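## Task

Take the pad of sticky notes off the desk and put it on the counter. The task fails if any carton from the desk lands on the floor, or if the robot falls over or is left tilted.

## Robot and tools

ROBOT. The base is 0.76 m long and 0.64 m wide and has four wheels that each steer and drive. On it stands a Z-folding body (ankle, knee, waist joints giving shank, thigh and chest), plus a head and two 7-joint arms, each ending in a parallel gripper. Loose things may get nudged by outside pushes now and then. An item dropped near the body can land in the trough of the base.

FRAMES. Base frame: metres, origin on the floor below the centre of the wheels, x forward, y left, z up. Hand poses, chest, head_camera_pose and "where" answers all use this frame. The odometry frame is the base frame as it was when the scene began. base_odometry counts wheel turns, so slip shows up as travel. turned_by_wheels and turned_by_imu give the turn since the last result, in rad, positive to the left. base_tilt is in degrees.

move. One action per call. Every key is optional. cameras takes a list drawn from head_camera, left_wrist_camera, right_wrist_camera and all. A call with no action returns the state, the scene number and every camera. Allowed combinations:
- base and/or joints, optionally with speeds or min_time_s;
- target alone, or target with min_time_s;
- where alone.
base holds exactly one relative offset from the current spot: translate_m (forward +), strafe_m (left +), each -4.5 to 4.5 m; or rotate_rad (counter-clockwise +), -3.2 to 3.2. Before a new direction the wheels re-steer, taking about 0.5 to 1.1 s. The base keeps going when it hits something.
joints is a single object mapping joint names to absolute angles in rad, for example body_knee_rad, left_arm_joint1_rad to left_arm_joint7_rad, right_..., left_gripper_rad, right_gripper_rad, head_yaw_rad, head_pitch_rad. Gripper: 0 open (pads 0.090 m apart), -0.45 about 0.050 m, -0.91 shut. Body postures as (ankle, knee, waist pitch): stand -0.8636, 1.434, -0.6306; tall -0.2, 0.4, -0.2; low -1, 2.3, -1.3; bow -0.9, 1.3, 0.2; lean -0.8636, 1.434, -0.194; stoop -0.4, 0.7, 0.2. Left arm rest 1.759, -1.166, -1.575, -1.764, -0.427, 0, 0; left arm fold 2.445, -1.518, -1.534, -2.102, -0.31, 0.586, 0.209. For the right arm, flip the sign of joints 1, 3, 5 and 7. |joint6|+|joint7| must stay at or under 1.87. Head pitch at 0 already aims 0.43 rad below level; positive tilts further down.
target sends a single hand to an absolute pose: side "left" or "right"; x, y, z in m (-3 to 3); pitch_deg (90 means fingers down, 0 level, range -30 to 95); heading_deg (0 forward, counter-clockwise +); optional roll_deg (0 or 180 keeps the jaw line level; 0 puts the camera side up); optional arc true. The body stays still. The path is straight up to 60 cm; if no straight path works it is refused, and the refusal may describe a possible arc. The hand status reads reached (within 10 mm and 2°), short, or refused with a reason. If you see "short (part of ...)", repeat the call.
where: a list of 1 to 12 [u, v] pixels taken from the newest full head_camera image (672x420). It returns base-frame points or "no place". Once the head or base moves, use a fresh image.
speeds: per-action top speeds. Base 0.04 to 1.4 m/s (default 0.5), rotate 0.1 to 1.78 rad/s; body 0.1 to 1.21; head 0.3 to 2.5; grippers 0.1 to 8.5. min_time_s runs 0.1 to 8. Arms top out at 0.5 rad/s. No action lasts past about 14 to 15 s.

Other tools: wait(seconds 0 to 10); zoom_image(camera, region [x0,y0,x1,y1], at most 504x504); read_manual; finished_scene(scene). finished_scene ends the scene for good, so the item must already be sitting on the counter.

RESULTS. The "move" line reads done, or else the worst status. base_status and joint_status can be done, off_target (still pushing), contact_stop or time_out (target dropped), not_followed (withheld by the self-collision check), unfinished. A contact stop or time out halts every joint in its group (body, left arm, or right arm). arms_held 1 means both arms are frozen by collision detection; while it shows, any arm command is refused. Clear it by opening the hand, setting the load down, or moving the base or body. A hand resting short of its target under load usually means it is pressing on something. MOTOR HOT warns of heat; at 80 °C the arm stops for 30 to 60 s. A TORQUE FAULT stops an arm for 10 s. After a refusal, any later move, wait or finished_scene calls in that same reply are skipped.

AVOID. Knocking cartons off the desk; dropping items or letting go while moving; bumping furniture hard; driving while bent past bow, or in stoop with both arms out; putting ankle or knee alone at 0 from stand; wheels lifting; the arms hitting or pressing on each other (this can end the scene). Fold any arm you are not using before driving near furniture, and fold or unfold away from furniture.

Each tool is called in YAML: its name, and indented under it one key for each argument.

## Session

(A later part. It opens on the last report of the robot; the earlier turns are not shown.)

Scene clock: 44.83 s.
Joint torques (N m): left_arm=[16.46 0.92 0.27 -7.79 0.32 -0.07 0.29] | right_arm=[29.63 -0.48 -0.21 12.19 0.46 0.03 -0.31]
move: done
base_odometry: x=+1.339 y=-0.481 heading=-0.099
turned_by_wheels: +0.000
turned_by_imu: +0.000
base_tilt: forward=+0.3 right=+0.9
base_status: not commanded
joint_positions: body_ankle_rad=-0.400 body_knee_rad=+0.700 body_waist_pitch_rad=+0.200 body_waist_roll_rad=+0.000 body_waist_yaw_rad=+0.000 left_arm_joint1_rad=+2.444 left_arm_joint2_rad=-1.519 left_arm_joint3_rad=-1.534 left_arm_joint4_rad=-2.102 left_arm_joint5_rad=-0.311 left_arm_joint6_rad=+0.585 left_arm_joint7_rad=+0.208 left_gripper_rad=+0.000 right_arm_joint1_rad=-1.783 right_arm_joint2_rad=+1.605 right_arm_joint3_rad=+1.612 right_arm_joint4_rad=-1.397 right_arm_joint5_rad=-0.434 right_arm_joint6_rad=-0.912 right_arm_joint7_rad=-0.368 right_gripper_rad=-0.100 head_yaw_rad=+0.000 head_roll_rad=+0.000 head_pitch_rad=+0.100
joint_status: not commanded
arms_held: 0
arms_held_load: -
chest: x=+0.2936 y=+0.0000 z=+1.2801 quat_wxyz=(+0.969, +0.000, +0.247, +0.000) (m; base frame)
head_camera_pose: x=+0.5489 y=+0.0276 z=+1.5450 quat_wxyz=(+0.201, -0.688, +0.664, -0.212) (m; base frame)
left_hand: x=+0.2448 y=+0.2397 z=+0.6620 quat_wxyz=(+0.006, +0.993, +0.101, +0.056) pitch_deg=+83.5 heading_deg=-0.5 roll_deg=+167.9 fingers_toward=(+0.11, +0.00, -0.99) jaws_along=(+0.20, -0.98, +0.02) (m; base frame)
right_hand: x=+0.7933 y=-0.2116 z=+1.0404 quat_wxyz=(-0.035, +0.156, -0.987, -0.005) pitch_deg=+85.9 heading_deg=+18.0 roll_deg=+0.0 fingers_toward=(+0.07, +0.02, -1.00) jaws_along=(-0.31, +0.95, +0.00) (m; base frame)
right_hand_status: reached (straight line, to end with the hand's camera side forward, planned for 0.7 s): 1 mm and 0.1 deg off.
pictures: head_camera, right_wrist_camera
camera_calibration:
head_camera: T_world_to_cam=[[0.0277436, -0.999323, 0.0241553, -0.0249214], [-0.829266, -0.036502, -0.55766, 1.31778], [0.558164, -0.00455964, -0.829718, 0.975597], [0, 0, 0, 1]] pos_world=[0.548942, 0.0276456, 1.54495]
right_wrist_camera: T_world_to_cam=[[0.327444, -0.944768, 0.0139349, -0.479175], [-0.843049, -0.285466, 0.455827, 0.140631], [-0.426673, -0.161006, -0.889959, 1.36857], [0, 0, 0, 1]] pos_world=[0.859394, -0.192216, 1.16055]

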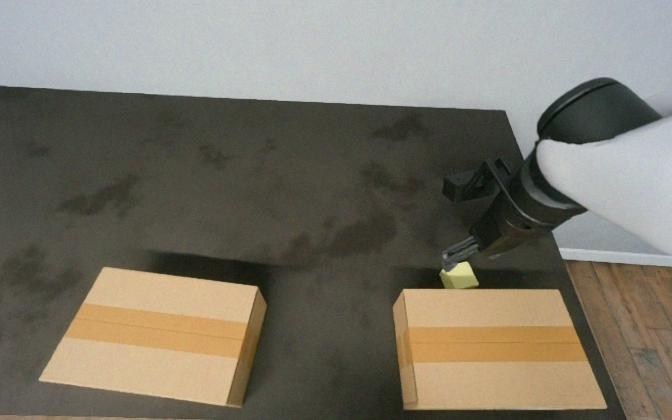

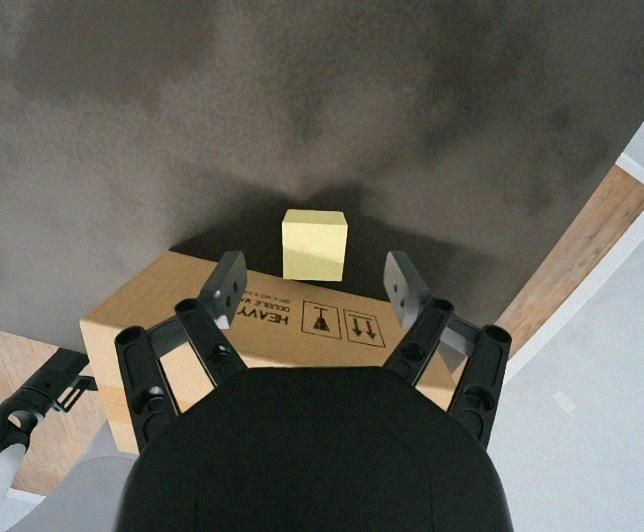

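move:
  target: {"side":"right","x":0.791,"y":-0.211,"z":0.978,"pitch_deg":86,"heading_deg":18,"roll_deg":0}

move:
  joints: {"right_gripper_rad":-0.75}
  cameras: ["right_wrist_camera"]

move:
  target: {"side":"right","x":0.8,"y":-0.211,"z":1.10,"pitch_deg":80,"heading_deg":18,"roll_deg":0}

move:
  joints: {"body_waist_pitch_rad":0.1}
  cameras: ["head_camera","right_wrist_camera"]

Scene clock: 47.10 s.
Joint torques (N m): left_arm=[16.87 1 0.21 -7.94 0.38 -0.12 0.25] | right_arm=[30.93 -0.76 -0.28 11 0.39 0.18 0.15]
move: done
base_odometry: x=+1.339 y=-0.481 heading=-0.099
turned_by_wheels: +0.000
turned_by_imu: +0.000
base_tilt: forward=+0.2 right=+0.8
base_status: not commanded
joint_positions: body_ankle_rad=-0.400 body_knee_rad=+0.700 body_waist_pitch_rad=+0.200 body_waist_roll_rad=+0.000 body_waist_yaw_rad=+0.000 left_arm_joint1_rad=+2.444 left_arm_joint2_rad=-1.519 left_arm_joint3_rad=-1.534 left_arm_joint4_rad=-2.102 left_arm_joint5_rad=-0.311 left_arm_joint6_rad=+0.585 left_arm_joint7_rad=+0.208 left_gripper_rad=+0.000 right_arm_joint1_rad=-1.895 right_arm_joint2_rad=+1.620 right_arm_joint3_rad=+1.597 right_arm_joint4_rad=-1.428 right_arm_joint5_rad=-0.367 right_arm_joint6_rad=-0.778 right_arm_joint7_rad=-0.298 right_gripper_rad=-0.100 head_yaw_rad=+0.000 head_roll_rad=+0.000 head_pitch_rad=+0.100
joint_status: not commanded
arms_held: 0
arms_held_load: -
chest: x=+0.2936 y=+0.0000 z=+1.2801 quat_wxyz=(+0.969, +0.000, +0.247, +0.000) (m; base frame)
head_camera_pose: x=+0.5489 y=+0.0276 z=+1.5450 quat_wxyz=(+0.201, -0.688, +0.664, -0.212) (m; base frame)
left_hand: x=+0.2448 y=+0.2397 z=+0.6620 quat_wxyz=(+0.006, +0.993, +0.101, +0.056) pitch_deg=+83.5 heading_deg=-0.5 roll_deg=+167.9 fingers_toward=(+0.11, +0.00, -0.99) jaws_along=(+0.20, -0.98, +0.02) (m; base frame)
right_hand: x=+0.7905 y=-0.2111 z=+0.9782 quat_wxyz=(-0.034, +0.156, -0.987, -0.006) pitch_deg=+86.0 heading_deg=+18.0 roll_deg=+0.0 fingers_toward=(+0.07, +0.02, -1.00) jaws_along=(-0.31, +0.95, +0.00) (m; base frame)
right_hand_status: reached (straight line, to end with the hand's camera side forward, planned for 0.6 s): 0 mm and 0.1 deg off.
pictures: none

Scene clock: 48.13 s.
Joint torques (N m): left_arm=[16.71 0.99 0.11 -7.98 0.44 -0.08 0.29] | right_arm=[30.23 -0.52 -0.3 10.86 0.39 0.12 0.21]
move: off_target
base_odometry: x=+1.339 y=-0.481 heading=-0.099
turned_by_wheels: +0.000
turned_by_imu: +0.000
base_tilt: forward=+0.2 right=+0.8
base_status: not commanded
joint_positions: body_ankle_rad=-0.400 body_knee_rad=+0.700 body_waist_pitch_rad=+0.200 body_waist_roll_rad=+0.000 body_waist_yaw_rad=+0.000 left_arm_joint1_rad=+2.444 left_arm_joint2_rad=-1.519 left_arm_joint3_rad=-1.534 left_arm_joint4_rad=-2.102 left_arm_joint5_rad=-0.311 left_arm_joint6_rad=+0.585 left_arm_joint7_rad=+0.208 left_gripper_rad=+0.000 right_arm_joint1_rad=-1.895 right_arm_joint2_rad=+1.620 right_arm_joint3_rad=+1.597 right_arm_joint4_rad=-1.428 right_arm_joint5_rad=-0.367 right_arm_joint6_rad=-0.778 right_arm_joint7_rad=-0.298 right_gripper_rad=-0.486 head_yaw_rad=+0.000 head_roll_rad=+0.000 head_pitch_rad=+0.100
joint_status: right_gripper_rad off_target (ended at -0.486, target -0.750)
arms_held: 0
arms_held_load: -
chest: x=+0.2936 y=+0.0000 z=+1.2801 quat_wxyz=(+0.969, +0.000, +0.247, +0.000) (m; base frame)
head_camera_pose: x=+0.5489 y=+0.0276 z=+1.5450 quat_wxyz=(+0.201, -0.688, +0.664, -0.212) (m; base frame)
left_hand: x=+0.2448 y=+0.2397 z=+0.6620 quat_wxyz=(+0.006, +0.993, +0.101, +0.056) pitch_deg=+83.5 heading_deg=-0.5 roll_deg=+167.9 fingers_toward=(+0.11, +0.00, -0.99) jaws_along=(+0.20, -0.98, +0.02) (m; base frame)
right_hand: x=+0.7909 y=-0.2111 z=+0.9784 quat_wxyz=(-0.035, +0.156, -0.987, -0.006) pitch_deg=+86.0 heading_deg=+18.0 roll_deg=+0.0 fingers_toward=(+0.07, +0.02, -1.00) jaws_along=(-0.31, +0.95, +0.00) (m; base frame)
pictures: right_wrist_camera
camera_calibration:
right_wrist_camera: T_world_to_cam=[[0.327212, -0.944878, 0.0117493, -0.474643], [-0.842441, -0.28606, 0.456577, 0.165744], [-0.428048, -0.159295, -0.889606, 1.31355], [0, 0, 0, 1]] pos_world=[0.8572, -0.191824, 1.09844]

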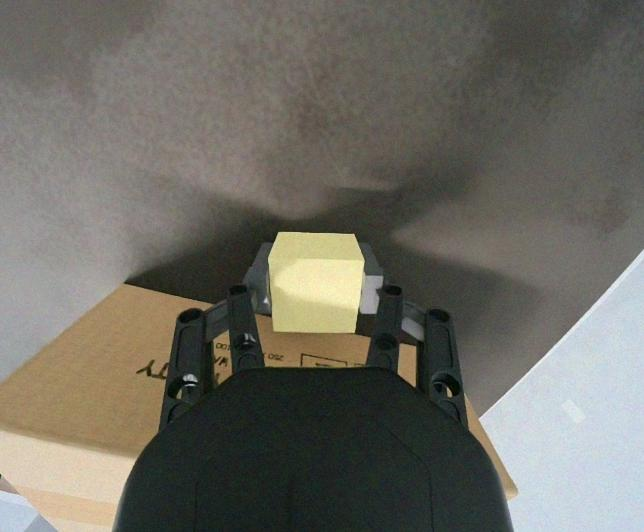

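Scene clock: 49.53 s.
Joint torques (N m): left_arm=[16.79 1.05 0.27 -7.88 0.41 -0.09 0.25] | right_arm=[28.26 -2.68 0.61 12.49 -0.38 -0.06 -0.44]
move: done
base_odometry: x=+1.339 y=-0.481 heading=-0.099
turned_by_wheels: +0.000
turned_by_imu: +0.000
base_tilt: forward=+0.2 right=+0.9
base_status: not commanded
joint_positions: body_ankle_rad=-0.400 body_knee_rad=+0.700 body_waist_pitch_rad=+0.200 body_waist_roll_rad=+0.000 body_waist_yaw_rad=+0.000 left_arm_joint1_rad=+2.444 left_arm_joint2_rad=-1.519 left_arm_joint3_rad=-1.534 left_arm_joint4_rad=-2.102 left_arm_joint5_rad=-0.311 left_arm_joint6_rad=+0.585 left_arm_joint7_rad=+0.208 left_gripper_rad=+0.000 right_arm_joint1_rad=-1.627 right_arm_joint2_rad=+1.578 right_arm_joint3_rad=+1.615 right_arm_joint4_rad=-1.464 right_arm_joint5_rad=-0.446 right_arm_joint6_rad=-0.898 right_arm_joint7_rad=-0.387 right_gripper_rad=-0.486 head_yaw_rad=+0.000 head_roll_rad=+0.000 head_pitch_rad=+0.100
joint_status: not commanded
arms_held: 0
arms_held_load: -
chest: x=+0.2936 y=+0.0000 z=+1.2801 quat_wxyz=(+0.969, +0.000, +0.247, +0.000) (m; base frame)
head_camera_pose: x=+0.5489 y=+0.0276 z=+1.5449 quat_wxyz=(+0.201, -0.688, +0.664, -0.212) (m; base frame)
left_hand: x=+0.2448 y=+0.2397 z=+0.6620 quat_wxyz=(+0.006, +0.993, +0.101, +0.056) pitch_deg=+83.5 heading_deg=-0.5 roll_deg=+167.9 fingers_toward=(+0.11, +0.00, -0.99) jaws_along=(+0.20, -0.98, +0.02) (m; base frame)
right_hand: x=+0.7997 y=-0.2110 z=+1.0988 quat_wxyz=(-0.085, +0.156, -0.984, -0.013) pitch_deg=+80.1 heading_deg=+17.6 roll_deg=-0.4 fingers_toward=(+0.16, +0.05, -0.99) jaws_along=(-0.31, +0.95, +0.00) (m; base frame)
right_hand_status: reached (straight line, to end with the hand's camera side forward, planned for 0.9 s): 1 mm and 0.1 deg off.
pictures: none

Scene clock: 51.67 s.
Joint torques (N m): left_arm=[14 1.06 0.16 -9.06 0.33 -0.31 0.18] | right_arm=[26.89 -2.23 0.5 13.26 -0.36 0.33 -0.22]
move: done
base_odometry: x=+1.339 y=-0.481 heading=-0.099
turned_by_wheels: +0.000
turned_by_imu: +0.000
base_tilt: forward=+0.3 right=+0.9
base_status: not commanded
joint_positions: body_ankle_rad=-0.400 body_knee_rad=+0.700 body_waist_pitch_rad=+0.100 body_waist_roll_rad=+0.000 body_waist_yaw_rad=+0.000 left_arm_joint1_rad=+2.444 left_arm_joint2_rad=-1.519 left_arm_joint3_rad=-1.534 left_arm_joint4_rad=-2.102 left_arm_joint5_rad=-0.311 left_arm_joint6_rad=+0.585 left_arm_joint7_rad=+0.208 left_gripper_rad=+0.000 right_arm_joint1_rad=-1.626 right_arm_joint2_rad=+1.578 right_arm_joint3_rad=+1.615 right_arm_joint4_rad=-1.464 right_arm_joint5_rad=-0.446 right_arm_joint6_rad=-0.898 right_arm_joint7_rad=-0.387 right_gripper_rad=-0.486 head_yaw_rad=+0.000 head_roll_rad=+0.000 head_pitch_rad=+0.100
joint_status: all done
arms_held: 0
arms_held_load: -
chest: x=+0.2524 y=+0.0000 z=+1.3000 quat_wxyz=(+0.980, +0.000, +0.199, +0.000) (m; base frame)
head_camera_pose: x=+0.4800 y=+0.0276 z=+1.5890 quat_wxyz=(+0.234, -0.677, +0.653, -0.246) (m; base frame)
left_hand: x=+0.2655 y=+0.2397 z=+0.6801 quat_wxyz=(+0.011, +0.989, +0.101, +0.106) pitch_deg=+77.8 heading_deg=-0.2 roll_deg=+168.1 fingers_toward=(+0.21, +0.00, -0.98) jaws_along=(+0.20, -0.98, +0.04) (m; base frame)
right_hand: x=+0.7741 y=-0.2110 z=+1.1705 quat_wxyz=(-0.135, +0.156, -0.978, -0.005) pitch_deg=+74.5 heading_deg=+11.2 roll_deg=-6.9 fingers_toward=(+0.26, +0.05, -0.96) jaws_along=(-0.31, +0.95, -0.03) (m; base frame)
pictures: head_camera, right_wrist_camera
camera_calibration:
head_camera: T_world_to_cam=[[0.0251954, -0.999323, 0.0268052, -0.0270616], [-0.769457, -0.036504, -0.637654, 1.38362], [0.638201, -0.0045595, -0.769856, 0.917072], [0, 0, 0, 1]] pos_world=[0.48004, 0.0276456, 1.58901]
right_wrist_camera: T_world_to_cam=[[0.322999, -0.945134, 0.0489319, -0.511642], [-0.914603, -0.29844, 0.272827, 0.332129], [-0.243254, -0.132876, -0.960818, 1.42314], [0, 0, 0, 1]] pos_world=[0.81521, -0.195349, 1.3018]

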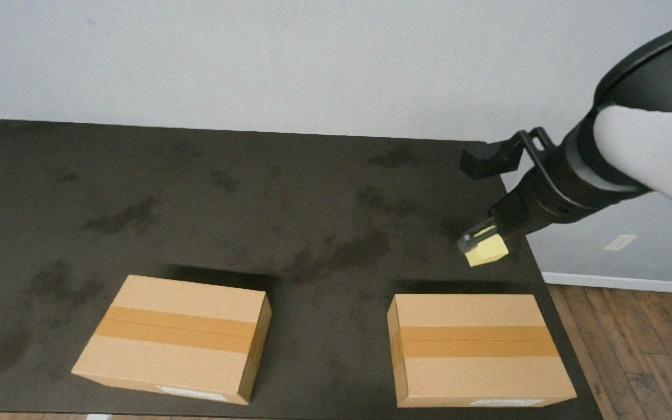

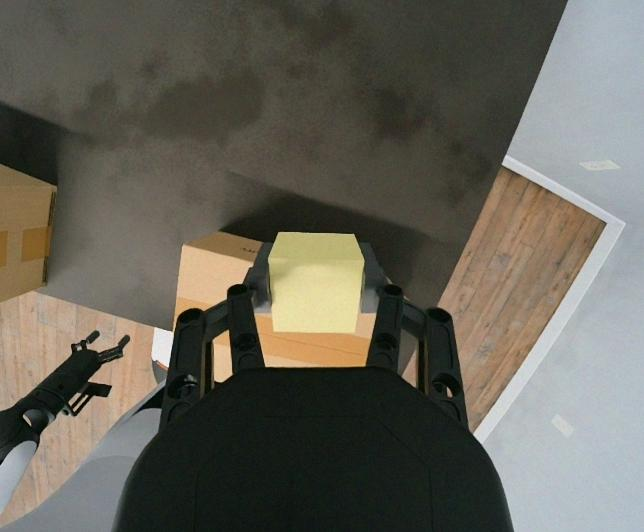

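move:
  base: {"translate_m":-0.7}

move:
  base: {"rotate_rad":3.1416}
  cameras: ["head_camera"]

move:
  base: {"translate_m":1.7}
  speeds: {"translate_m":0.7}
  cameras: ["head_camera"]

move:
  where:
    - [200,170]
    - [260,160]
    - [300,160]
    - [360,170]
    - [300,130]
    - [400,120]

Scene clock: 57.43 s.
Joint torques (N m): left_arm=[13.78 1.2 0.16 -9.32 0.44 -0.31 0.26] | right_arm=[26.28 -0.98 0.65 13.27 -0.57 0.53 -0.21]
move: done
base_odometry: x=+0.643 y=-0.413 heading=-0.102
turned_by_wheels: -0.003
turned_by_imu: -0.002
base_tilt: forward=+0.2 right=+0.8
base_status: done
joint_positions: body_ankle_rad=-0.400 body_knee_rad=+0.700 body_waist_pitch_rad=+0.100 body_waist_roll_rad=+0.000 body_waist_yaw_rad=+0.000 left_arm_joint1_rad=+2.445 left_arm_joint2_rad=-1.519 left_arm_joint3_rad=-1.534 left_arm_joint4_rad=-2.102 left_arm_joint5_rad=-0.311 left_arm_joint6_rad=+0.585 left_arm_joint7_rad=+0.208 left_gripper_rad=+0.000 right_arm_joint1_rad=-1.625 right_arm_joint2_rad=+1.578 right_arm_joint3_rad=+1.615 right_arm_joint4_rad=-1.465 right_arm_joint5_rad=-0.446 right_arm_joint6_rad=-0.899 right_arm_joint7_rad=-0.387 right_gripper_rad=-0.486 head_yaw_rad=+0.000 head_roll_rad=+0.000 head_pitch_rad=+0.100
joint_status: not commanded
arms_held: 0
arms_held_load: -
chest: x=+0.2522 y=+0.0000 z=+1.3000 quat_wxyz=(+0.980, +0.000, +0.199, +0.000) (m; base frame)
head_camera_pose: x=+0.4797 y=+0.0276 z=+1.5892 quat_wxyz=(+0.234, -0.677, +0.653, -0.246) (m; base frame)
left_hand: x=+0.2643 y=+0.2397 z=+0.6801 quat_wxyz=(+0.011, +0.989, +0.101, +0.105) pitch_deg=+77.9 heading_deg=-0.2 roll_deg=+168.2 fingers_toward=(+0.21, +0.00, -0.98) jaws_along=(+0.20, -0.98, +0.04) (m; base frame)
right_hand: x=+0.7736 y=-0.2110 z=+1.1709 quat_wxyz=(-0.134, +0.156, -0.979, -0.005) pitch_deg=+74.5 heading_deg=+11.3 roll_deg=-6.9 fingers_toward=(+0.26, +0.05, -0.96) jaws_along=(-0.31, +0.95, -0.03) (m; base frame)
pictures: none

Scene clock: 63.00 s.
Joint torques (N m): left_arm=[13.57 1.17 0.48 -9.3 0.27 -0.34 0.18] | right_arm=[27.2 -1.28 0.21 13.19 -0.15 0.24 0.09]
move: done
base_odometry: x=+0.643 y=-0.414 heading=+3.039
turned_by_wheels: +3.141
turned_by_imu: +3.121
base_tilt: forward=+0.2 right=+0.8
base_status: done
joint_positions: body_ankle_rad=-0.400 body_knee_rad=+0.700 body_waist_pitch_rad=+0.100 body_waist_roll_rad=+0.000 body_waist_yaw_rad=+0.000 left_arm_joint1_rad=+2.445 left_arm_joint2_rad=-1.519 left_arm_joint3_rad=-1.534 left_arm_joint4_rad=-2.102 left_arm_joint5_rad=-0.311 left_arm_joint6_rad=+0.585 left_arm_joint7_rad=+0.208 left_gripper_rad=+0.000 right_arm_joint1_rad=-1.626 right_arm_joint2_rad=+1.577 right_arm_joint3_rad=+1.616 right_arm_joint4_rad=-1.464 right_arm_joint5_rad=-0.446 right_arm_joint6_rad=-0.898 right_arm_joint7_rad=-0.388 right_gripper_rad=-0.486 head_yaw_rad=+0.000 head_roll_rad=+0.000 head_pitch_rad=+0.100
joint_status: not commanded
arms_held: 0
arms_held_load: -
chest: x=+0.2522 y=+0.0001 z=+1.3000 quat_wxyz=(+0.980, +0.000, +0.199, +0.000) (m; base frame)
head_camera_pose: x=+0.4797 y=+0.0278 z=+1.5892 quat_wxyz=(+0.234, -0.677, +0.653, -0.246) (m; base frame)
left_hand: x=+0.2646 y=+0.2401 z=+0.6801 quat_wxyz=(+0.011, +0.989, +0.101, +0.105) pitch_deg=+77.9 heading_deg=-0.1 roll_deg=+168.3 fingers_toward=(+0.21, +0.00, -0.98) jaws_along=(+0.20, -0.98, +0.04) (m; base frame)
right_hand: x=+0.7737 y=-0.2104 z=+1.1706 quat_wxyz=(-0.134, +0.157, -0.978, -0.006) pitch_deg=+74.5 heading_deg=+11.5 roll_deg=-6.7 fingers_toward=(+0.26, +0.05, -0.96) jaws_along=(-0.31, +0.95, -0.03) (m; base frame)
pictures: head_camera
camera_calibration:
head_camera: T_world_to_cam=[[0.0254928, -0.999308, 0.0270674, -0.0275143], [-0.769178, -0.0369022, -0.637968, 1.38375], [0.638526, -0.00455603, -0.769587, 0.91682], [0, 0, 0, 1]] pos_world=[0.47964, 0.0277452, 1.58911]

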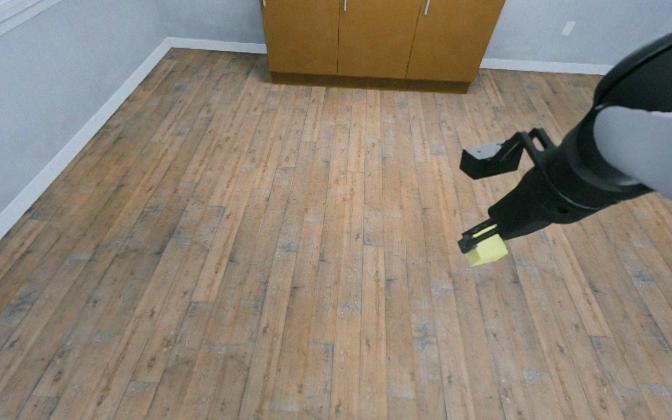

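Scene clock: 68.63 s.
Joint torques (N m): left_arm=[14.57 0.92 0.5 -9.14 0.39 -0.35 0.21] | right_arm=[26.83 -1.16 0.37 13.3 -0.04 0.41 -0.08]
move: done
base_odometry: x=-1.049 y=-0.247 heading=+3.043
turned_by_wheels: +0.004
turned_by_imu: +0.001
base_tilt: forward=+0.2 right=+0.9
base_status: done
joint_positions: body_ankle_rad=-0.400 body_knee_rad=+0.700 body_waist_pitch_rad=+0.100 body_waist_roll_rad=+0.000 body_waist_yaw_rad=+0.000 left_arm_joint1_rad=+2.444 left_arm_joint2_rad=-1.519 left_arm_joint3_rad=-1.534 left_arm_joint4_rad=-2.102 left_arm_joint5_rad=-0.311 left_arm_joint6_rad=+0.585 left_arm_joint7_rad=+0.208 left_gripper_rad=+0.000 right_arm_joint1_rad=-1.626 right_arm_joint2_rad=+1.577 right_arm_joint3_rad=+1.616 right_arm_joint4_rad=-1.465 right_arm_joint5_rad=-0.446 right_arm_joint6_rad=-0.898 right_arm_joint7_rad=-0.388 right_gripper_rad=-0.486 head_yaw_rad=+0.000 head_roll_rad=+0.000 head_pitch_rad=+0.100
joint_status: not commanded
arms_held: 0
arms_held_load: -
chest: x=+0.2525 y=+0.0000 z=+1.2999 quat_wxyz=(+0.980, +0.000, +0.199, +0.000) (m; base frame)
head_camera_pose: x=+0.4801 y=+0.0277 z=+1.5890 quat_wxyz=(+0.234, -0.677, +0.653, -0.246) (m; base frame)
left_hand: x=+0.2653 y=+0.2400 z=+0.6800 quat_wxyz=(+0.011, +0.989, +0.101, +0.105) pitch_deg=+77.8 heading_deg=-0.1 roll_deg=+168.3 fingers_toward=(+0.21, +0.00, -0.98) jaws_along=(+0.20, -0.98, +0.04) (m; base frame)
right_hand: x=+0.7739 y=-0.2107 z=+1.1701 quat_wxyz=(-0.134, +0.156, -0.979, -0.006) pitch_deg=+74.6 heading_deg=+11.6 roll_deg=-6.6 fingers_toward=(+0.26, +0.05, -0.96) jaws_along=(-0.31, +0.95, -0.03) (m; base frame)
pictures: head_camera
camera_calibration:
head_camera: T_world_to_cam=[[0.0254328, -0.999312, 0.0269882, -0.0273669], [-0.769589, -0.0368026, -0.637478, 1.38343], [0.638033, -0.00455697, -0.769995, 0.917233], [0, 0, 0, 1]] pos_world=[0.480139, 0.0277453, 1.58891]

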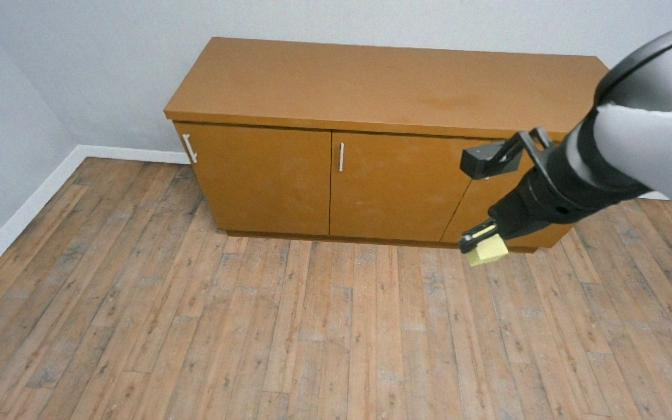

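Scene clock: 68.63 s.
Joint torques (N m): left_arm=[14.57 0.92 0.5 -9.14 0.39 -0.35 0.21] | right_arm=[26.83 -1.16 0.37 13.3 -0.04 0.41 -0.08]
base_odometry: x=-1.049 y=-0.247 heading=+3.043
turned_by_wheels: +0.000
turned_by_imu: +0.000
base_tilt: forward=+0.2 right=+0.9
where, head_camera: pixel (200, 170): x +1.476, y +0.608, z +0.619; pixel (260, 160): x +1.468, y +0.338, z +0.697; pixel (300, 160): x +1.463, y +0.173, z +0.709; pixel (360, 170): x +1.462, y -0.074, z +0.667; pixel (300, 130): x +1.462, y +0.164, z +0.857; pixel (400, 120): x +1.458, y -0.194, z +0.919. By the robot's depth camera.
base_status: done
joint_positions: body_ankle_rad=-0.400 body_knee_rad=+0.700 body_waist_pitch_rad=+0.100 body_waist_roll_rad=+0.000 body_waist_yaw_rad=+0.000 left_arm_joint1_rad=+2.444 left_arm_joint2_rad=-1.519 left_arm_joint3_rad=-1.534 left_arm_joint4_rad=-2.102 left_arm_joint5_rad=-0.311 left_arm_joint6_rad=+0.585 left_arm_joint7_rad=+0.208 left_gripper_rad=+0.000 right_arm_joint1_rad=-1.626 right_arm_joint2_rad=+1.577 right_arm_joint3_rad=+1.616 right_arm_joint4_rad=-1.465 right_arm_joint5_rad=-0.446 right_arm_joint6_rad=-0.898 right_arm_joint7_rad=-0.388 right_gripper_rad=-0.486 head_yaw_rad=+0.000 head_roll_rad=+0.000 head_pitch_rad=+0.100
joint_status: not commanded
arms_held: 0
arms_held_load: -
chest: x=+0.2525 y=+0.0000 z=+1.2999 quat_wxyz=(+0.980, +0.000, +0.199, +0.000) (m; base frame)
head_camera_pose: x=+0.4801 y=+0.0277 z=+1.5890 quat_wxyz=(+0.234, -0.677, +0.653, -0.246) (m; base frame)
left_hand: x=+0.2653 y=+0.2400 z=+0.6800 quat_wxyz=(+0.011, +0.989, +0.101, +0.105) pitch_deg=+77.8 heading_deg=-0.1 roll_deg=+168.3 fingers_toward=(+0.21, +0.00, -0.98) jaws_along=(+0.20, -0.98, +0.04) (m; base frame)
right_hand: x=+0.7739 y=-0.2107 z=+1.1701 quat_wxyz=(-0.134, +0.156, -0.979, -0.006) pitch_deg=+74.6 heading_deg=+11.6 roll_deg=-6.6 fingers_toward=(+0.26, +0.05, -0.96) jaws_along=(-0.31, +0.95, -0.03) (m; base frame)
pictures: none

move:
  base: {"translate_m":0.92}

move:
  joints: {"body_waist_pitch_rad":0.2}

move:
  target: {"side":"right","x":0.79,"y":-0.211,"z":0.965,"pitch_deg":86,"heading_deg":18,"roll_deg":0}
  cameras: ["head_camera"]

move:
  where:
    - [420,250]
    - [400,230]
    - [380,260]

move:
  target: {"side":"right","x":0.79,"y":-0.211,"z":0.939,"pitch_deg":86,"heading_deg":18,"roll_deg":0}
  min_time_s: 1
  cameras: ["right_wrist_camera"]

Scene clock: 74.23 s.
Joint torques (N m): left_arm=[14.58 1.39 0.45 -9.25 0.36 -0.28 0.22] | right_arm=[26.71 -1.54 0.4 13.21 -0.3 0.35 -0.05]
move: done
base_odometry: x=-1.965 y=-0.159 heading=+3.045
turned_by_wheels: +0.002
turned_by_imu: +0.000
base_tilt: forward=+0.2 right=+0.9
base_status: done
joint_positions: body_ankle_rad=-0.400 body_knee_rad=+0.700 body_waist_pitch_rad=+0.100 body_waist_roll_rad=+0.000 body_waist_yaw_rad=+0.000 left_arm_joint1_rad=+2.444 left_arm_joint2_rad=-1.519 left_arm_joint3_rad=-1.534 left_arm_joint4_rad=-2.102 left_arm_joint5_rad=-0.311 left_arm_joint6_rad=+0.585 left_arm_joint7_rad=+0.208 left_gripper_rad=+0.000 right_arm_joint1_rad=-1.626 right_arm_joint2_rad=+1.577 right_arm_joint3_rad=+1.615 right_arm_joint4_rad=-1.465 right_arm_joint5_rad=-0.446 right_arm_joint6_rad=-0.898 right_arm_joint7_rad=-0.388 right_gripper_rad=-0.486 head_yaw_rad=+0.000 head_roll_rad=+0.000 head_pitch_rad=+0.100
joint_status: not commanded
arms_held: 0
arms_held_load: -
chest: x=+0.2525 y=+0.0000 z=+1.2999 quat_wxyz=(+0.980, +0.000, +0.199, +0.000) (m; base frame)
head_camera_pose: x=+0.4801 y=+0.0277 z=+1.5889 quat_wxyz=(+0.234, -0.677, +0.653, -0.246) (m; base frame)
left_hand: x=+0.2654 y=+0.2400 z=+0.6800 quat_wxyz=(+0.011, +0.989, +0.101, +0.105) pitch_deg=+77.8 heading_deg=-0.1 roll_deg=+168.3 fingers_toward=(+0.21, +0.00, -0.98) jaws_along=(+0.20, -0.98, +0.04) (m; base frame)
right_hand: x=+0.7738 y=-0.2107 z=+1.1700 quat_wxyz=(-0.134, +0.156, -0.979, -0.006) pitch_deg=+74.6 heading_deg=+11.6 roll_deg=-6.6 fingers_toward=(+0.26, +0.05, -0.96) jaws_along=(-0.31, +0.95, -0.03) (m; base frame)
pictures: none

Scene clock: 76.37 s.
Joint torques (N m): left_arm=[16.3 1.02 0.48 -7.99 0.47 -0.16 0.25] | right_arm=[28.64 -1.02 0.58 12.69 -0.1 0.12 -0.09]
move: done
base_odometry: x=-1.965 y=-0.159 heading=+3.045
turned_by_wheels: +0.000
turned_by_imu: +0.000
base_tilt: forward=+0.2 right=+0.9
base_status: not commanded
joint_positions: body_ankle_rad=-0.400 body_knee_rad=+0.700 body_waist_pitch_rad=+0.200 body_waist_roll_rad=+0.000 body_waist_yaw_rad=+0.000 left_arm_joint1_rad=+2.444 left_arm_joint2_rad=-1.519 left_arm_joint3_rad=-1.534 left_arm_joint4_rad=-2.102 left_arm_joint5_rad=-0.311 left_arm_joint6_rad=+0.585 left_arm_joint7_rad=+0.208 left_gripper_rad=+0.000 right_arm_joint1_rad=-1.626 right_arm_joint2_rad=+1.577 right_arm_joint3_rad=+1.615 right_arm_joint4_rad=-1.465 right_arm_joint5_rad=-0.446 right_arm_joint6_rad=-0.898 right_arm_joint7_rad=-0.388 right_gripper_rad=-0.486 head_yaw_rad=+0.000 head_roll_rad=+0.000 head_pitch_rad=+0.100
joint_status: all done
arms_held: 0
arms_held_load: -
chest: x=+0.2936 y=+0.0000 z=+1.2801 quat_wxyz=(+0.969, +0.000, +0.247, +0.000) (m; base frame)
head_camera_pose: x=+0.5489 y=+0.0277 z=+1.5450 quat_wxyz=(+0.201, -0.688, +0.664, -0.212) (m; base frame)
left_hand: x=+0.2446 y=+0.2400 z=+0.6620 quat_wxyz=(+0.006, +0.993, +0.101, +0.056) pitch_deg=+83.6 heading_deg=-0.2 roll_deg=+168.2 fingers_toward=(+0.11, +0.00, -0.99) jaws_along=(+0.20, -0.98, +0.02) (m; base frame)
right_hand: x=+0.7994 y=-0.2107 z=+1.0990 quat_wxyz=(-0.085, +0.156, -0.984, -0.014) pitch_deg=+80.1 heading_deg=+18.1 roll_deg=+0.1 fingers_toward=(+0.16, +0.05, -0.99) jaws_along=(-0.31, +0.95, +0.00) (m; base frame)
pictures: none

Scene clock: 77.80 s.
Joint torques (N m): left_arm=[16.54 1.26 0.47 -8 0.35 -0.16 0.27] | right_arm=[31.37 -0.84 -0.37 10.92 0.66 0.2 0.16]
move: done
base_odometry: x=-1.965 y=-0.159 heading=+3.045
turned_by_wheels: +0.000
turned_by_imu: +0.000
base_tilt: forward=+0.3 right=+0.8
base_status: not commanded
joint_positions: body_ankle_rad=-0.400 body_knee_rad=+0.700 body_waist_pitch_rad=+0.200 body_waist_roll_rad=+0.000 body_waist_yaw_rad=+0.000 left_arm_joint1_rad=+2.444 left_arm_joint2_rad=-1.519 left_arm_joint3_rad=-1.534 left_arm_joint4_rad=-2.102 left_arm_joint5_rad=-0.311 left_arm_joint6_rad=+0.585 left_arm_joint7_rad=+0.208 left_gripper_rad=+0.000 right_arm_joint1_rad=-1.921 right_arm_joint2_rad=+1.622 right_arm_joint3_rad=+1.594 right_arm_joint4_rad=-1.432 right_arm_joint5_rad=-0.356 right_arm_joint6_rad=-0.751 right_arm_joint7_rad=-0.286 right_gripper_rad=-0.486 head_yaw_rad=+0.000 head_roll_rad=+0.000 head_pitch_rad=+0.100
joint_status: not commanded
arms_held: 0
arms_held_load: -
chest: x=+0.2936 y=+0.0000 z=+1.2801 quat_wxyz=(+0.969, +0.000, +0.247, +0.000) (m; base frame)
head_camera_pose: x=+0.5489 y=+0.0277 z=+1.5450 quat_wxyz=(+0.201, -0.688, +0.664, -0.212) (m; base frame)
left_hand: x=+0.2446 y=+0.2400 z=+0.6620 quat_wxyz=(+0.006, +0.993, +0.101, +0.056) pitch_deg=+83.6 heading_deg=-0.2 roll_deg=+168.2 fingers_toward=(+0.11, +0.00, -0.99) jaws_along=(+0.20, -0.98, +0.02) (m; base frame)
right_hand: x=+0.7894 y=-0.2111 z=+0.9649 quat_wxyz=(-0.034, +0.156, -0.987, -0.006) pitch_deg=+86.1 heading_deg=+18.0 roll_deg=+0.0 fingers_toward=(+0.06, +0.02, -1.00) jaws_along=(-0.31, +0.95, +0.00) (m; base frame)
right_hand_status: reached (straight line, to end with the hand's camera side forward, planned for 0.9 s): 1 mm and 0.1 deg off.
pictures: head_camera
camera_calibration:
head_camera: T_world_to_cam=[[0.0279926, -0.999312, 0.0243228, -0.0252175], [-0.829211, -0.0368025, -0.557722, 1.31786], [0.558234, -0.00455663, -0.829671, 0.975488], [0, 0, 0, 1]] pos_world=[0.548942, 0.0277453, 1.54495]

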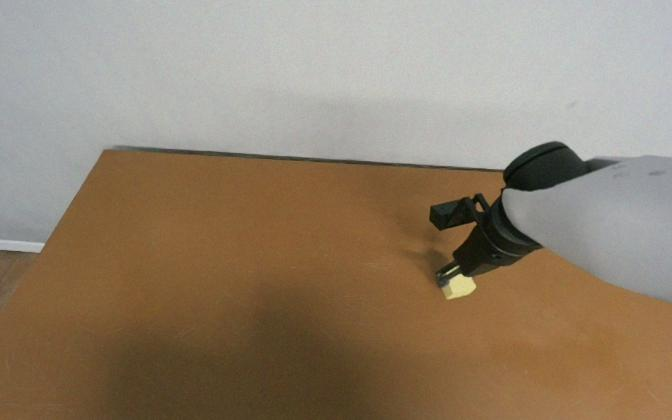

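Scene clock: 77.80 s.
Joint torques (N m): left_arm=[16.54 1.26 0.47 -8 0.35 -0.16 0.27] | right_arm=[31.37 -0.84 -0.37 10.92 0.66 0.2 0.16]
base_odometry: x=-1.965 y=-0.159 heading=+3.045
turned_by_wheels: +0.000
turned_by_imu: +0.000
base_tilt: forward=+0.3 right=+0.8
where, head_camera: pixel (420, 250): x +0.873, y -0.163, z +0.917; pixel (400, 230): x +0.921, y -0.123, z +0.918; pixel (380, 260): x +0.845, y -0.074, z +0.918. By the robot's depth camera.
base_status: not commanded
joint_positions: body_ankle_rad=-0.400 body_knee_rad=+0.700 body_waist_pitch_rad=+0.200 body_waist_roll_rad=+0.000 body_waist_yaw_rad=+0.000 left_arm_joint1_rad=+2.444 left_arm_joint2_rad=-1.519 left_arm_joint3_rad=-1.534 left_arm_joint4_rad=-2.102 left_arm_joint5_rad=-0.311 left_arm_joint6_rad=+0.585 left_arm_joint7_rad=+0.208 left_gripper_rad=+0.000 right_arm_joint1_rad=-1.921 right_arm_joint2_rad=+1.622 right_arm_joint3_rad=+1.594 right_arm_joint4_rad=-1.432 right_arm_joint5_rad=-0.356 right_arm_joint6_rad=-0.751 right_arm_joint7_rad=-0.286 right_gripper_rad=-0.486 head_yaw_rad=+0.000 head_roll_rad=+0.000 head_pitch_rad=+0.100
joint_status: not commanded
arms_held: 0
arms_held_load: -
chest: x=+0.2936 y=+0.0000 z=+1.2801 quat_wxyz=(+0.969, +0.000, +0.247, +0.000) (m; base frame)
head_camera_pose: x=+0.5489 y=+0.0277 z=+1.5450 quat_wxyz=(+0.201, -0.688, +0.664, -0.212) (m; base frame)
left_hand: x=+0.2446 y=+0.2400 z=+0.6620 quat_wxyz=(+0.006, +0.993, +0.101, +0.056) pitch_deg=+83.6 heading_deg=-0.2 roll_deg=+168.2 fingers_toward=(+0.11, +0.00, -0.99) jaws_along=(+0.20, -0.98, +0.02) (m; base frame)
right_hand: x=+0.7894 y=-0.2111 z=+0.9649 quat_wxyz=(-0.034, +0.156, -0.987, -0.006) pitch_deg=+86.1 heading_deg=+18.0 roll_deg=+0.0 fingers_toward=(+0.06, +0.02, -1.00) jaws_along=(-0.31, +0.95, +0.00) (m; base frame)
right_hand_status: reached (straight line, to end with the hand's camera side forward, planned for 0.9 s): 1 mm and 0.1 deg off.
pictures: none

Scene clock: 79.30 s.
Joint torques (N m): left_arm=[16.79 1.08 0.43 -7.99 0.41 -0.06 0.28] | right_arm=[31.01 -0.14 -0.42 10.65 0.39 0.19 0.2]
move: done
base_odometry: x=-1.965 y=-0.159 heading=+3.045
turned_by_wheels: +0.000
turned_by_imu: +0.000
base_tilt: forward=+0.2 right=+0.8
base_status: not commanded
joint_positions: body_ankle_rad=-0.400 body_knee_rad=+0.700 body_waist_pitch_rad=+0.200 body_waist_roll_rad=+0.000 body_waist_yaw_rad=+0.000 left_arm_joint1_rad=+2.444 left_arm_joint2_rad=-1.519 left_arm_joint3_rad=-1.534 left_arm_joint4_rad=-2.102 left_arm_joint5_rad=-0.311 left_arm_joint6_rad=+0.585 left_arm_joint7_rad=+0.208 left_gripper_rad=+0.000 right_arm_joint1_rad=-1.979 right_arm_joint2_rad=+1.625 right_arm_joint3_rad=+1.591 right_arm_joint4_rad=-1.424 right_arm_joint5_rad=-0.339 right_arm_joint6_rad=-0.703 right_arm_joint7_rad=-0.262 right_gripper_rad=-0.486 head_yaw_rad=+0.000 head_roll_rad=+0.000 head_pitch_rad=+0.100
joint_status: not commanded
arms_held: 0
arms_held_load: -
chest: x=+0.2936 y=+0.0000 z=+1.2801 quat_wxyz=(+0.969, +0.000, +0.247, +0.000) (m; base frame)
head_camera_pose: x=+0.5489 y=+0.0277 z=+1.5450 quat_wxyz=(+0.201, -0.688, +0.664, -0.212) (m; base frame)
left_hand: x=+0.2446 y=+0.2400 z=+0.6620 quat_wxyz=(+0.006, +0.993, +0.101, +0.056) pitch_deg=+83.6 heading_deg=-0.2 roll_deg=+168.2 fingers_toward=(+0.11, +0.00, -0.99) jaws_along=(+0.20, -0.98, +0.02) (m; base frame)
right_hand: x=+0.7896 y=-0.2111 z=+0.9394 quat_wxyz=(-0.034, +0.156, -0.987, -0.006) pitch_deg=+86.0 heading_deg=+18.0 roll_deg=+0.0 fingers_toward=(+0.07, +0.02, -1.00) jaws_along=(-0.31, +0.95, +0.00) (m; base frame)
right_hand_status: reached (straight line, to end with the hand's camera side forward, planned for 1.0 s): 1 mm and 0.1 deg off.
pictures: right_wrist_camera
camera_calibration:
right_wrist_camera: T_world_to_cam=[[0.327177, -0.944894, 0.0114456, -0.473411], [-0.842144, -0.286062, 0.457124, 0.18167], [-0.42866, -0.1592, -0.889329, 1.27845], [0, 0, 0, 1]] pos_world=[0.855903, -0.191825, 1.05934]

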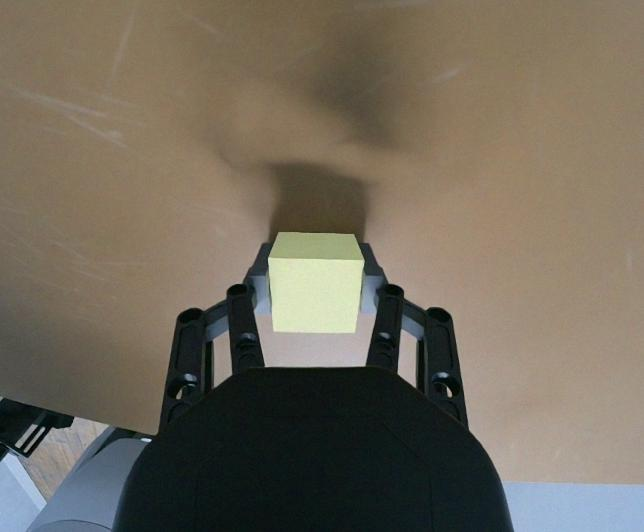

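move:
  target: {"side":"right","x":0.79,"y":-0.211,"z":0.934,"pitch_deg":86,"heading_deg":18,"roll_deg":0}
  min_time_s: 0.6

move:
  joints: {"right_gripper_rad":-0.1}
  speeds: {"right_gripper_rad":0.5}

move:
  target: {"side":"right","x":0.793,"y":-0.211,"z":1.04,"pitch_deg":86,"heading_deg":18,"roll_deg":0}
  cameras: ["right_wrist_camera"]

Scene clock: 81.63 s.
Joint torques (N m): left_arm=[16.86 1.13 0.52 -7.94 0.28 -0.05 0.29] | right_arm=[27.94 0.01 -0.65 9.67 0.32 0.97 0.49]
move: done
base_odometry: x=-1.965 y=-0.159 heading=+3.045
turned_by_wheels: +0.000
turned_by_imu: +0.000
base_tilt: forward=+0.3 right=+0.8
base_status: not commanded
joint_positions: body_ankle_rad=-0.400 body_knee_rad=+0.700 body_waist_pitch_rad=+0.200 body_waist_roll_rad=+0.000 body_waist_yaw_rad=+0.000 left_arm_joint1_rad=+2.444 left_arm_joint2_rad=-1.519 left_arm_joint3_rad=-1.534 left_arm_joint4_rad=-2.102 left_arm_joint5_rad=-0.311 left_arm_joint6_rad=+0.585 left_arm_joint7_rad=+0.208 left_gripper_rad=+0.000 right_arm_joint1_rad=-1.983 right_arm_joint2_rad=+1.625 right_arm_joint3_rad=+1.591 right_arm_joint4_rad=-1.420 right_arm_joint5_rad=-0.337 right_arm_joint6_rad=-0.698 right_arm_joint7_rad=-0.259 right_gripper_rad=-0.486 head_yaw_rad=+0.000 head_roll_rad=+0.000 head_pitch_rad=+0.100
joint_status: not commanded
arms_held: 0
arms_held_load: -
chest: x=+0.2936 y=+0.0000 z=+1.2801 quat_wxyz=(+0.969, +0.000, +0.247, +0.000) (m; base frame)
head_camera_pose: x=+0.5489 y=+0.0277 z=+1.5450 quat_wxyz=(+0.201, -0.688, +0.664, -0.212) (m; base frame)
left_hand: x=+0.2446 y=+0.2400 z=+0.6620 quat_wxyz=(+0.006, +0.993, +0.101, +0.056) pitch_deg=+83.6 heading_deg=-0.2 roll_deg=+168.2 fingers_toward=(+0.11, +0.00, -0.99) jaws_along=(+0.20, -0.98, +0.02) (m; base frame)
right_hand: x=+0.7918 y=-0.2109 z=+0.9382 quat_wxyz=(-0.037, +0.156, -0.987, -0.006) pitch_deg=+85.7 heading_deg=+17.9 roll_deg=+0.0 fingers_toward=(+0.07, +0.02, -1.00) jaws_along=(-0.31, +0.95, +0.00) (m; base frame)
right_hand_status: reached (straight line, to end with the hand's camera side forward, planned for 0.6 s): 5 mm and 0.3 deg off.
pictures: none

Scene clock: 83.27 s.
Joint torques (N m): left_arm=[16.31 1.55 0.45 -8.09 0.33 -0.05 0.27] | right_arm=[31.17 0.12 -0.42 10.25 0.51 0.25 0.17]
move: done
base_odometry: x=-1.965 y=-0.159 heading=+3.045
turned_by_wheels: +0.000
turned_by_imu: +0.000
base_tilt: forward=+0.2 right=+0.8
base_status: not commanded
joint_positions: body_ankle_rad=-0.400 body_knee_rad=+0.700 body_waist_pitch_rad=+0.200 body_waist_roll_rad=+0.000 body_waist_yaw_rad=+0.000 left_arm_joint1_rad=+2.444 left_arm_joint2_rad=-1.519 left_arm_joint3_rad=-1.534 left_arm_joint4_rad=-2.102 left_arm_joint5_rad=-0.311 left_arm_joint6_rad=+0.585 left_arm_joint7_rad=+0.208 left_gripper_rad=+0.000 right_arm_joint1_rad=-1.990 right_arm_joint2_rad=+1.625 right_arm_joint3_rad=+1.591 right_arm_joint4_rad=-1.420 right_arm_joint5_rad=-0.337 right_arm_joint6_rad=-0.695 right_arm_joint7_rad=-0.258 right_gripper_rad=-0.101 head_yaw_rad=+0.000 head_roll_rad=+0.000 head_pitch_rad=+0.100
joint_status: all done
arms_held: 0
arms_held_load: -
chest: x=+0.2936 y=+0.0000 z=+1.2801 quat_wxyz=(+0.969, +0.000, +0.247, +0.000) (m; base frame)
head_camera_pose: x=+0.5489 y=+0.0277 z=+1.5450 quat_wxyz=(+0.201, -0.688, +0.664, -0.212) (m; base frame)
left_hand: x=+0.2446 y=+0.2400 z=+0.6620 quat_wxyz=(+0.006, +0.993, +0.101, +0.056) pitch_deg=+83.6 heading_deg=-0.2 roll_deg=+168.2 fingers_toward=(+0.11, +0.00, -0.99) jaws_along=(+0.20, -0.98, +0.02) (m; base frame)
right_hand: x=+0.7901 y=-0.2110 z=+0.9347 quat_wxyz=(-0.035, +0.156, -0.987, -0.006) pitch_deg=+86.0 heading_deg=+18.0 roll_deg=+0.0 fingers_toward=(+0.07, +0.02, -1.00) jaws_along=(-0.31, +0.95, +0.00) (m; base frame)
pictures: none

Scene clock: 84.57 s.
Joint torques (N m): left_arm=[16.63 1.03 0.61 -8.12 0.36 -0.09 0.31] | right_arm=[30.5 -1.92 0.38 11.64 -0.34 -0.27 -0.26]
move: done
base_odometry: x=-1.965 y=-0.159 heading=+3.045
turned_by_wheels: +0.000
turned_by_imu: +0.000
base_tilt: forward=+0.2 right=+0.9
base_status: not commanded
joint_positions: body_ankle_rad=-0.400 body_knee_rad=+0.700 body_waist_pitch_rad=+0.200 body_waist_roll_rad=+0.000 body_waist_yaw_rad=+0.000 left_arm_joint1_rad=+2.444 left_arm_joint2_rad=-1.519 left_arm_joint3_rad=-1.534 left_arm_joint4_rad=-2.102 left_arm_joint5_rad=-0.311 left_arm_joint6_rad=+0.585 left_arm_joint7_rad=+0.208 left_gripper_rad=+0.000 right_arm_joint1_rad=-1.786 right_arm_joint2_rad=+1.608 right_arm_joint3_rad=+1.612 right_arm_joint4_rad=-1.397 right_arm_joint5_rad=-0.431 right_arm_joint6_rad=-0.911 right_arm_joint7_rad=-0.366 right_gripper_rad=-0.100 head_yaw_rad=+0.000 head_roll_rad=+0.000 head_pitch_rad=+0.100
joint_status: not commanded
arms_held: 0
arms_held_load: -
chest: x=+0.2936 y=+0.0000 z=+1.2801 quat_wxyz=(+0.969, +0.000, +0.247, +0.000) (m; base frame)
head_camera_pose: x=+0.5489 y=+0.0277 z=+1.5450 quat_wxyz=(+0.201, -0.688, +0.664, -0.212) (m; base frame)
left_hand: x=+0.2446 y=+0.2400 z=+0.6620 quat_wxyz=(+0.006, +0.993, +0.101, +0.056) pitch_deg=+83.6 heading_deg=-0.2 roll_deg=+168.2 fingers_toward=(+0.11, +0.00, -0.99) jaws_along=(+0.20, -0.98, +0.02) (m; base frame)
right_hand: x=+0.7930 y=-0.2109 z=+1.0392 quat_wxyz=(-0.034, +0.157, -0.987, -0.005) pitch_deg=+86.0 heading_deg=+18.0 roll_deg=+0.0 fingers_toward=(+0.07, +0.02, -1.00) jaws_along=(-0.31, +0.95, +0.00) (m; base frame)
right_hand_status: reached (straight line, to end with the hand's camera side forward, planned for 0.8 s): 1 mm and 0.1 deg off.
pictures: right_wrist_camera
camera_calibration:
right_wrist_camera: T_world_to_cam=[[0.327977, -0.944572, 0.0146295, -0.479461], [-0.842296, -0.285382, 0.457269, 0.139064], [-0.427748, -0.162296, -0.889208, 1.36719], [0, 0, 0, 1]] pos_world=[0.8592, -0.191309, 1.15914]

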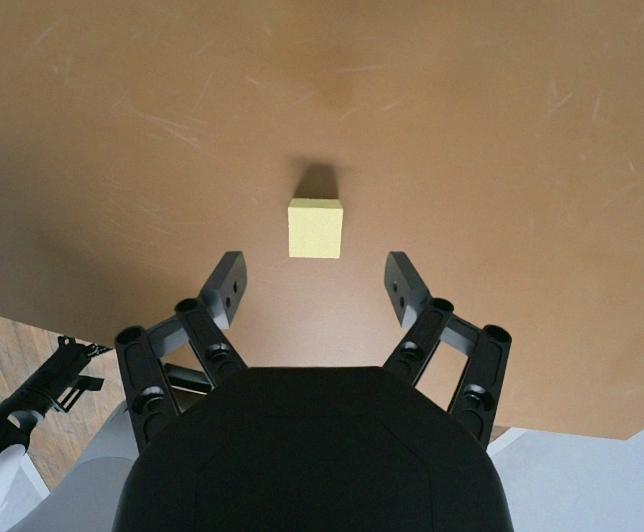

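finished_scene:
  scene: 3

The scene is finished: the task was done.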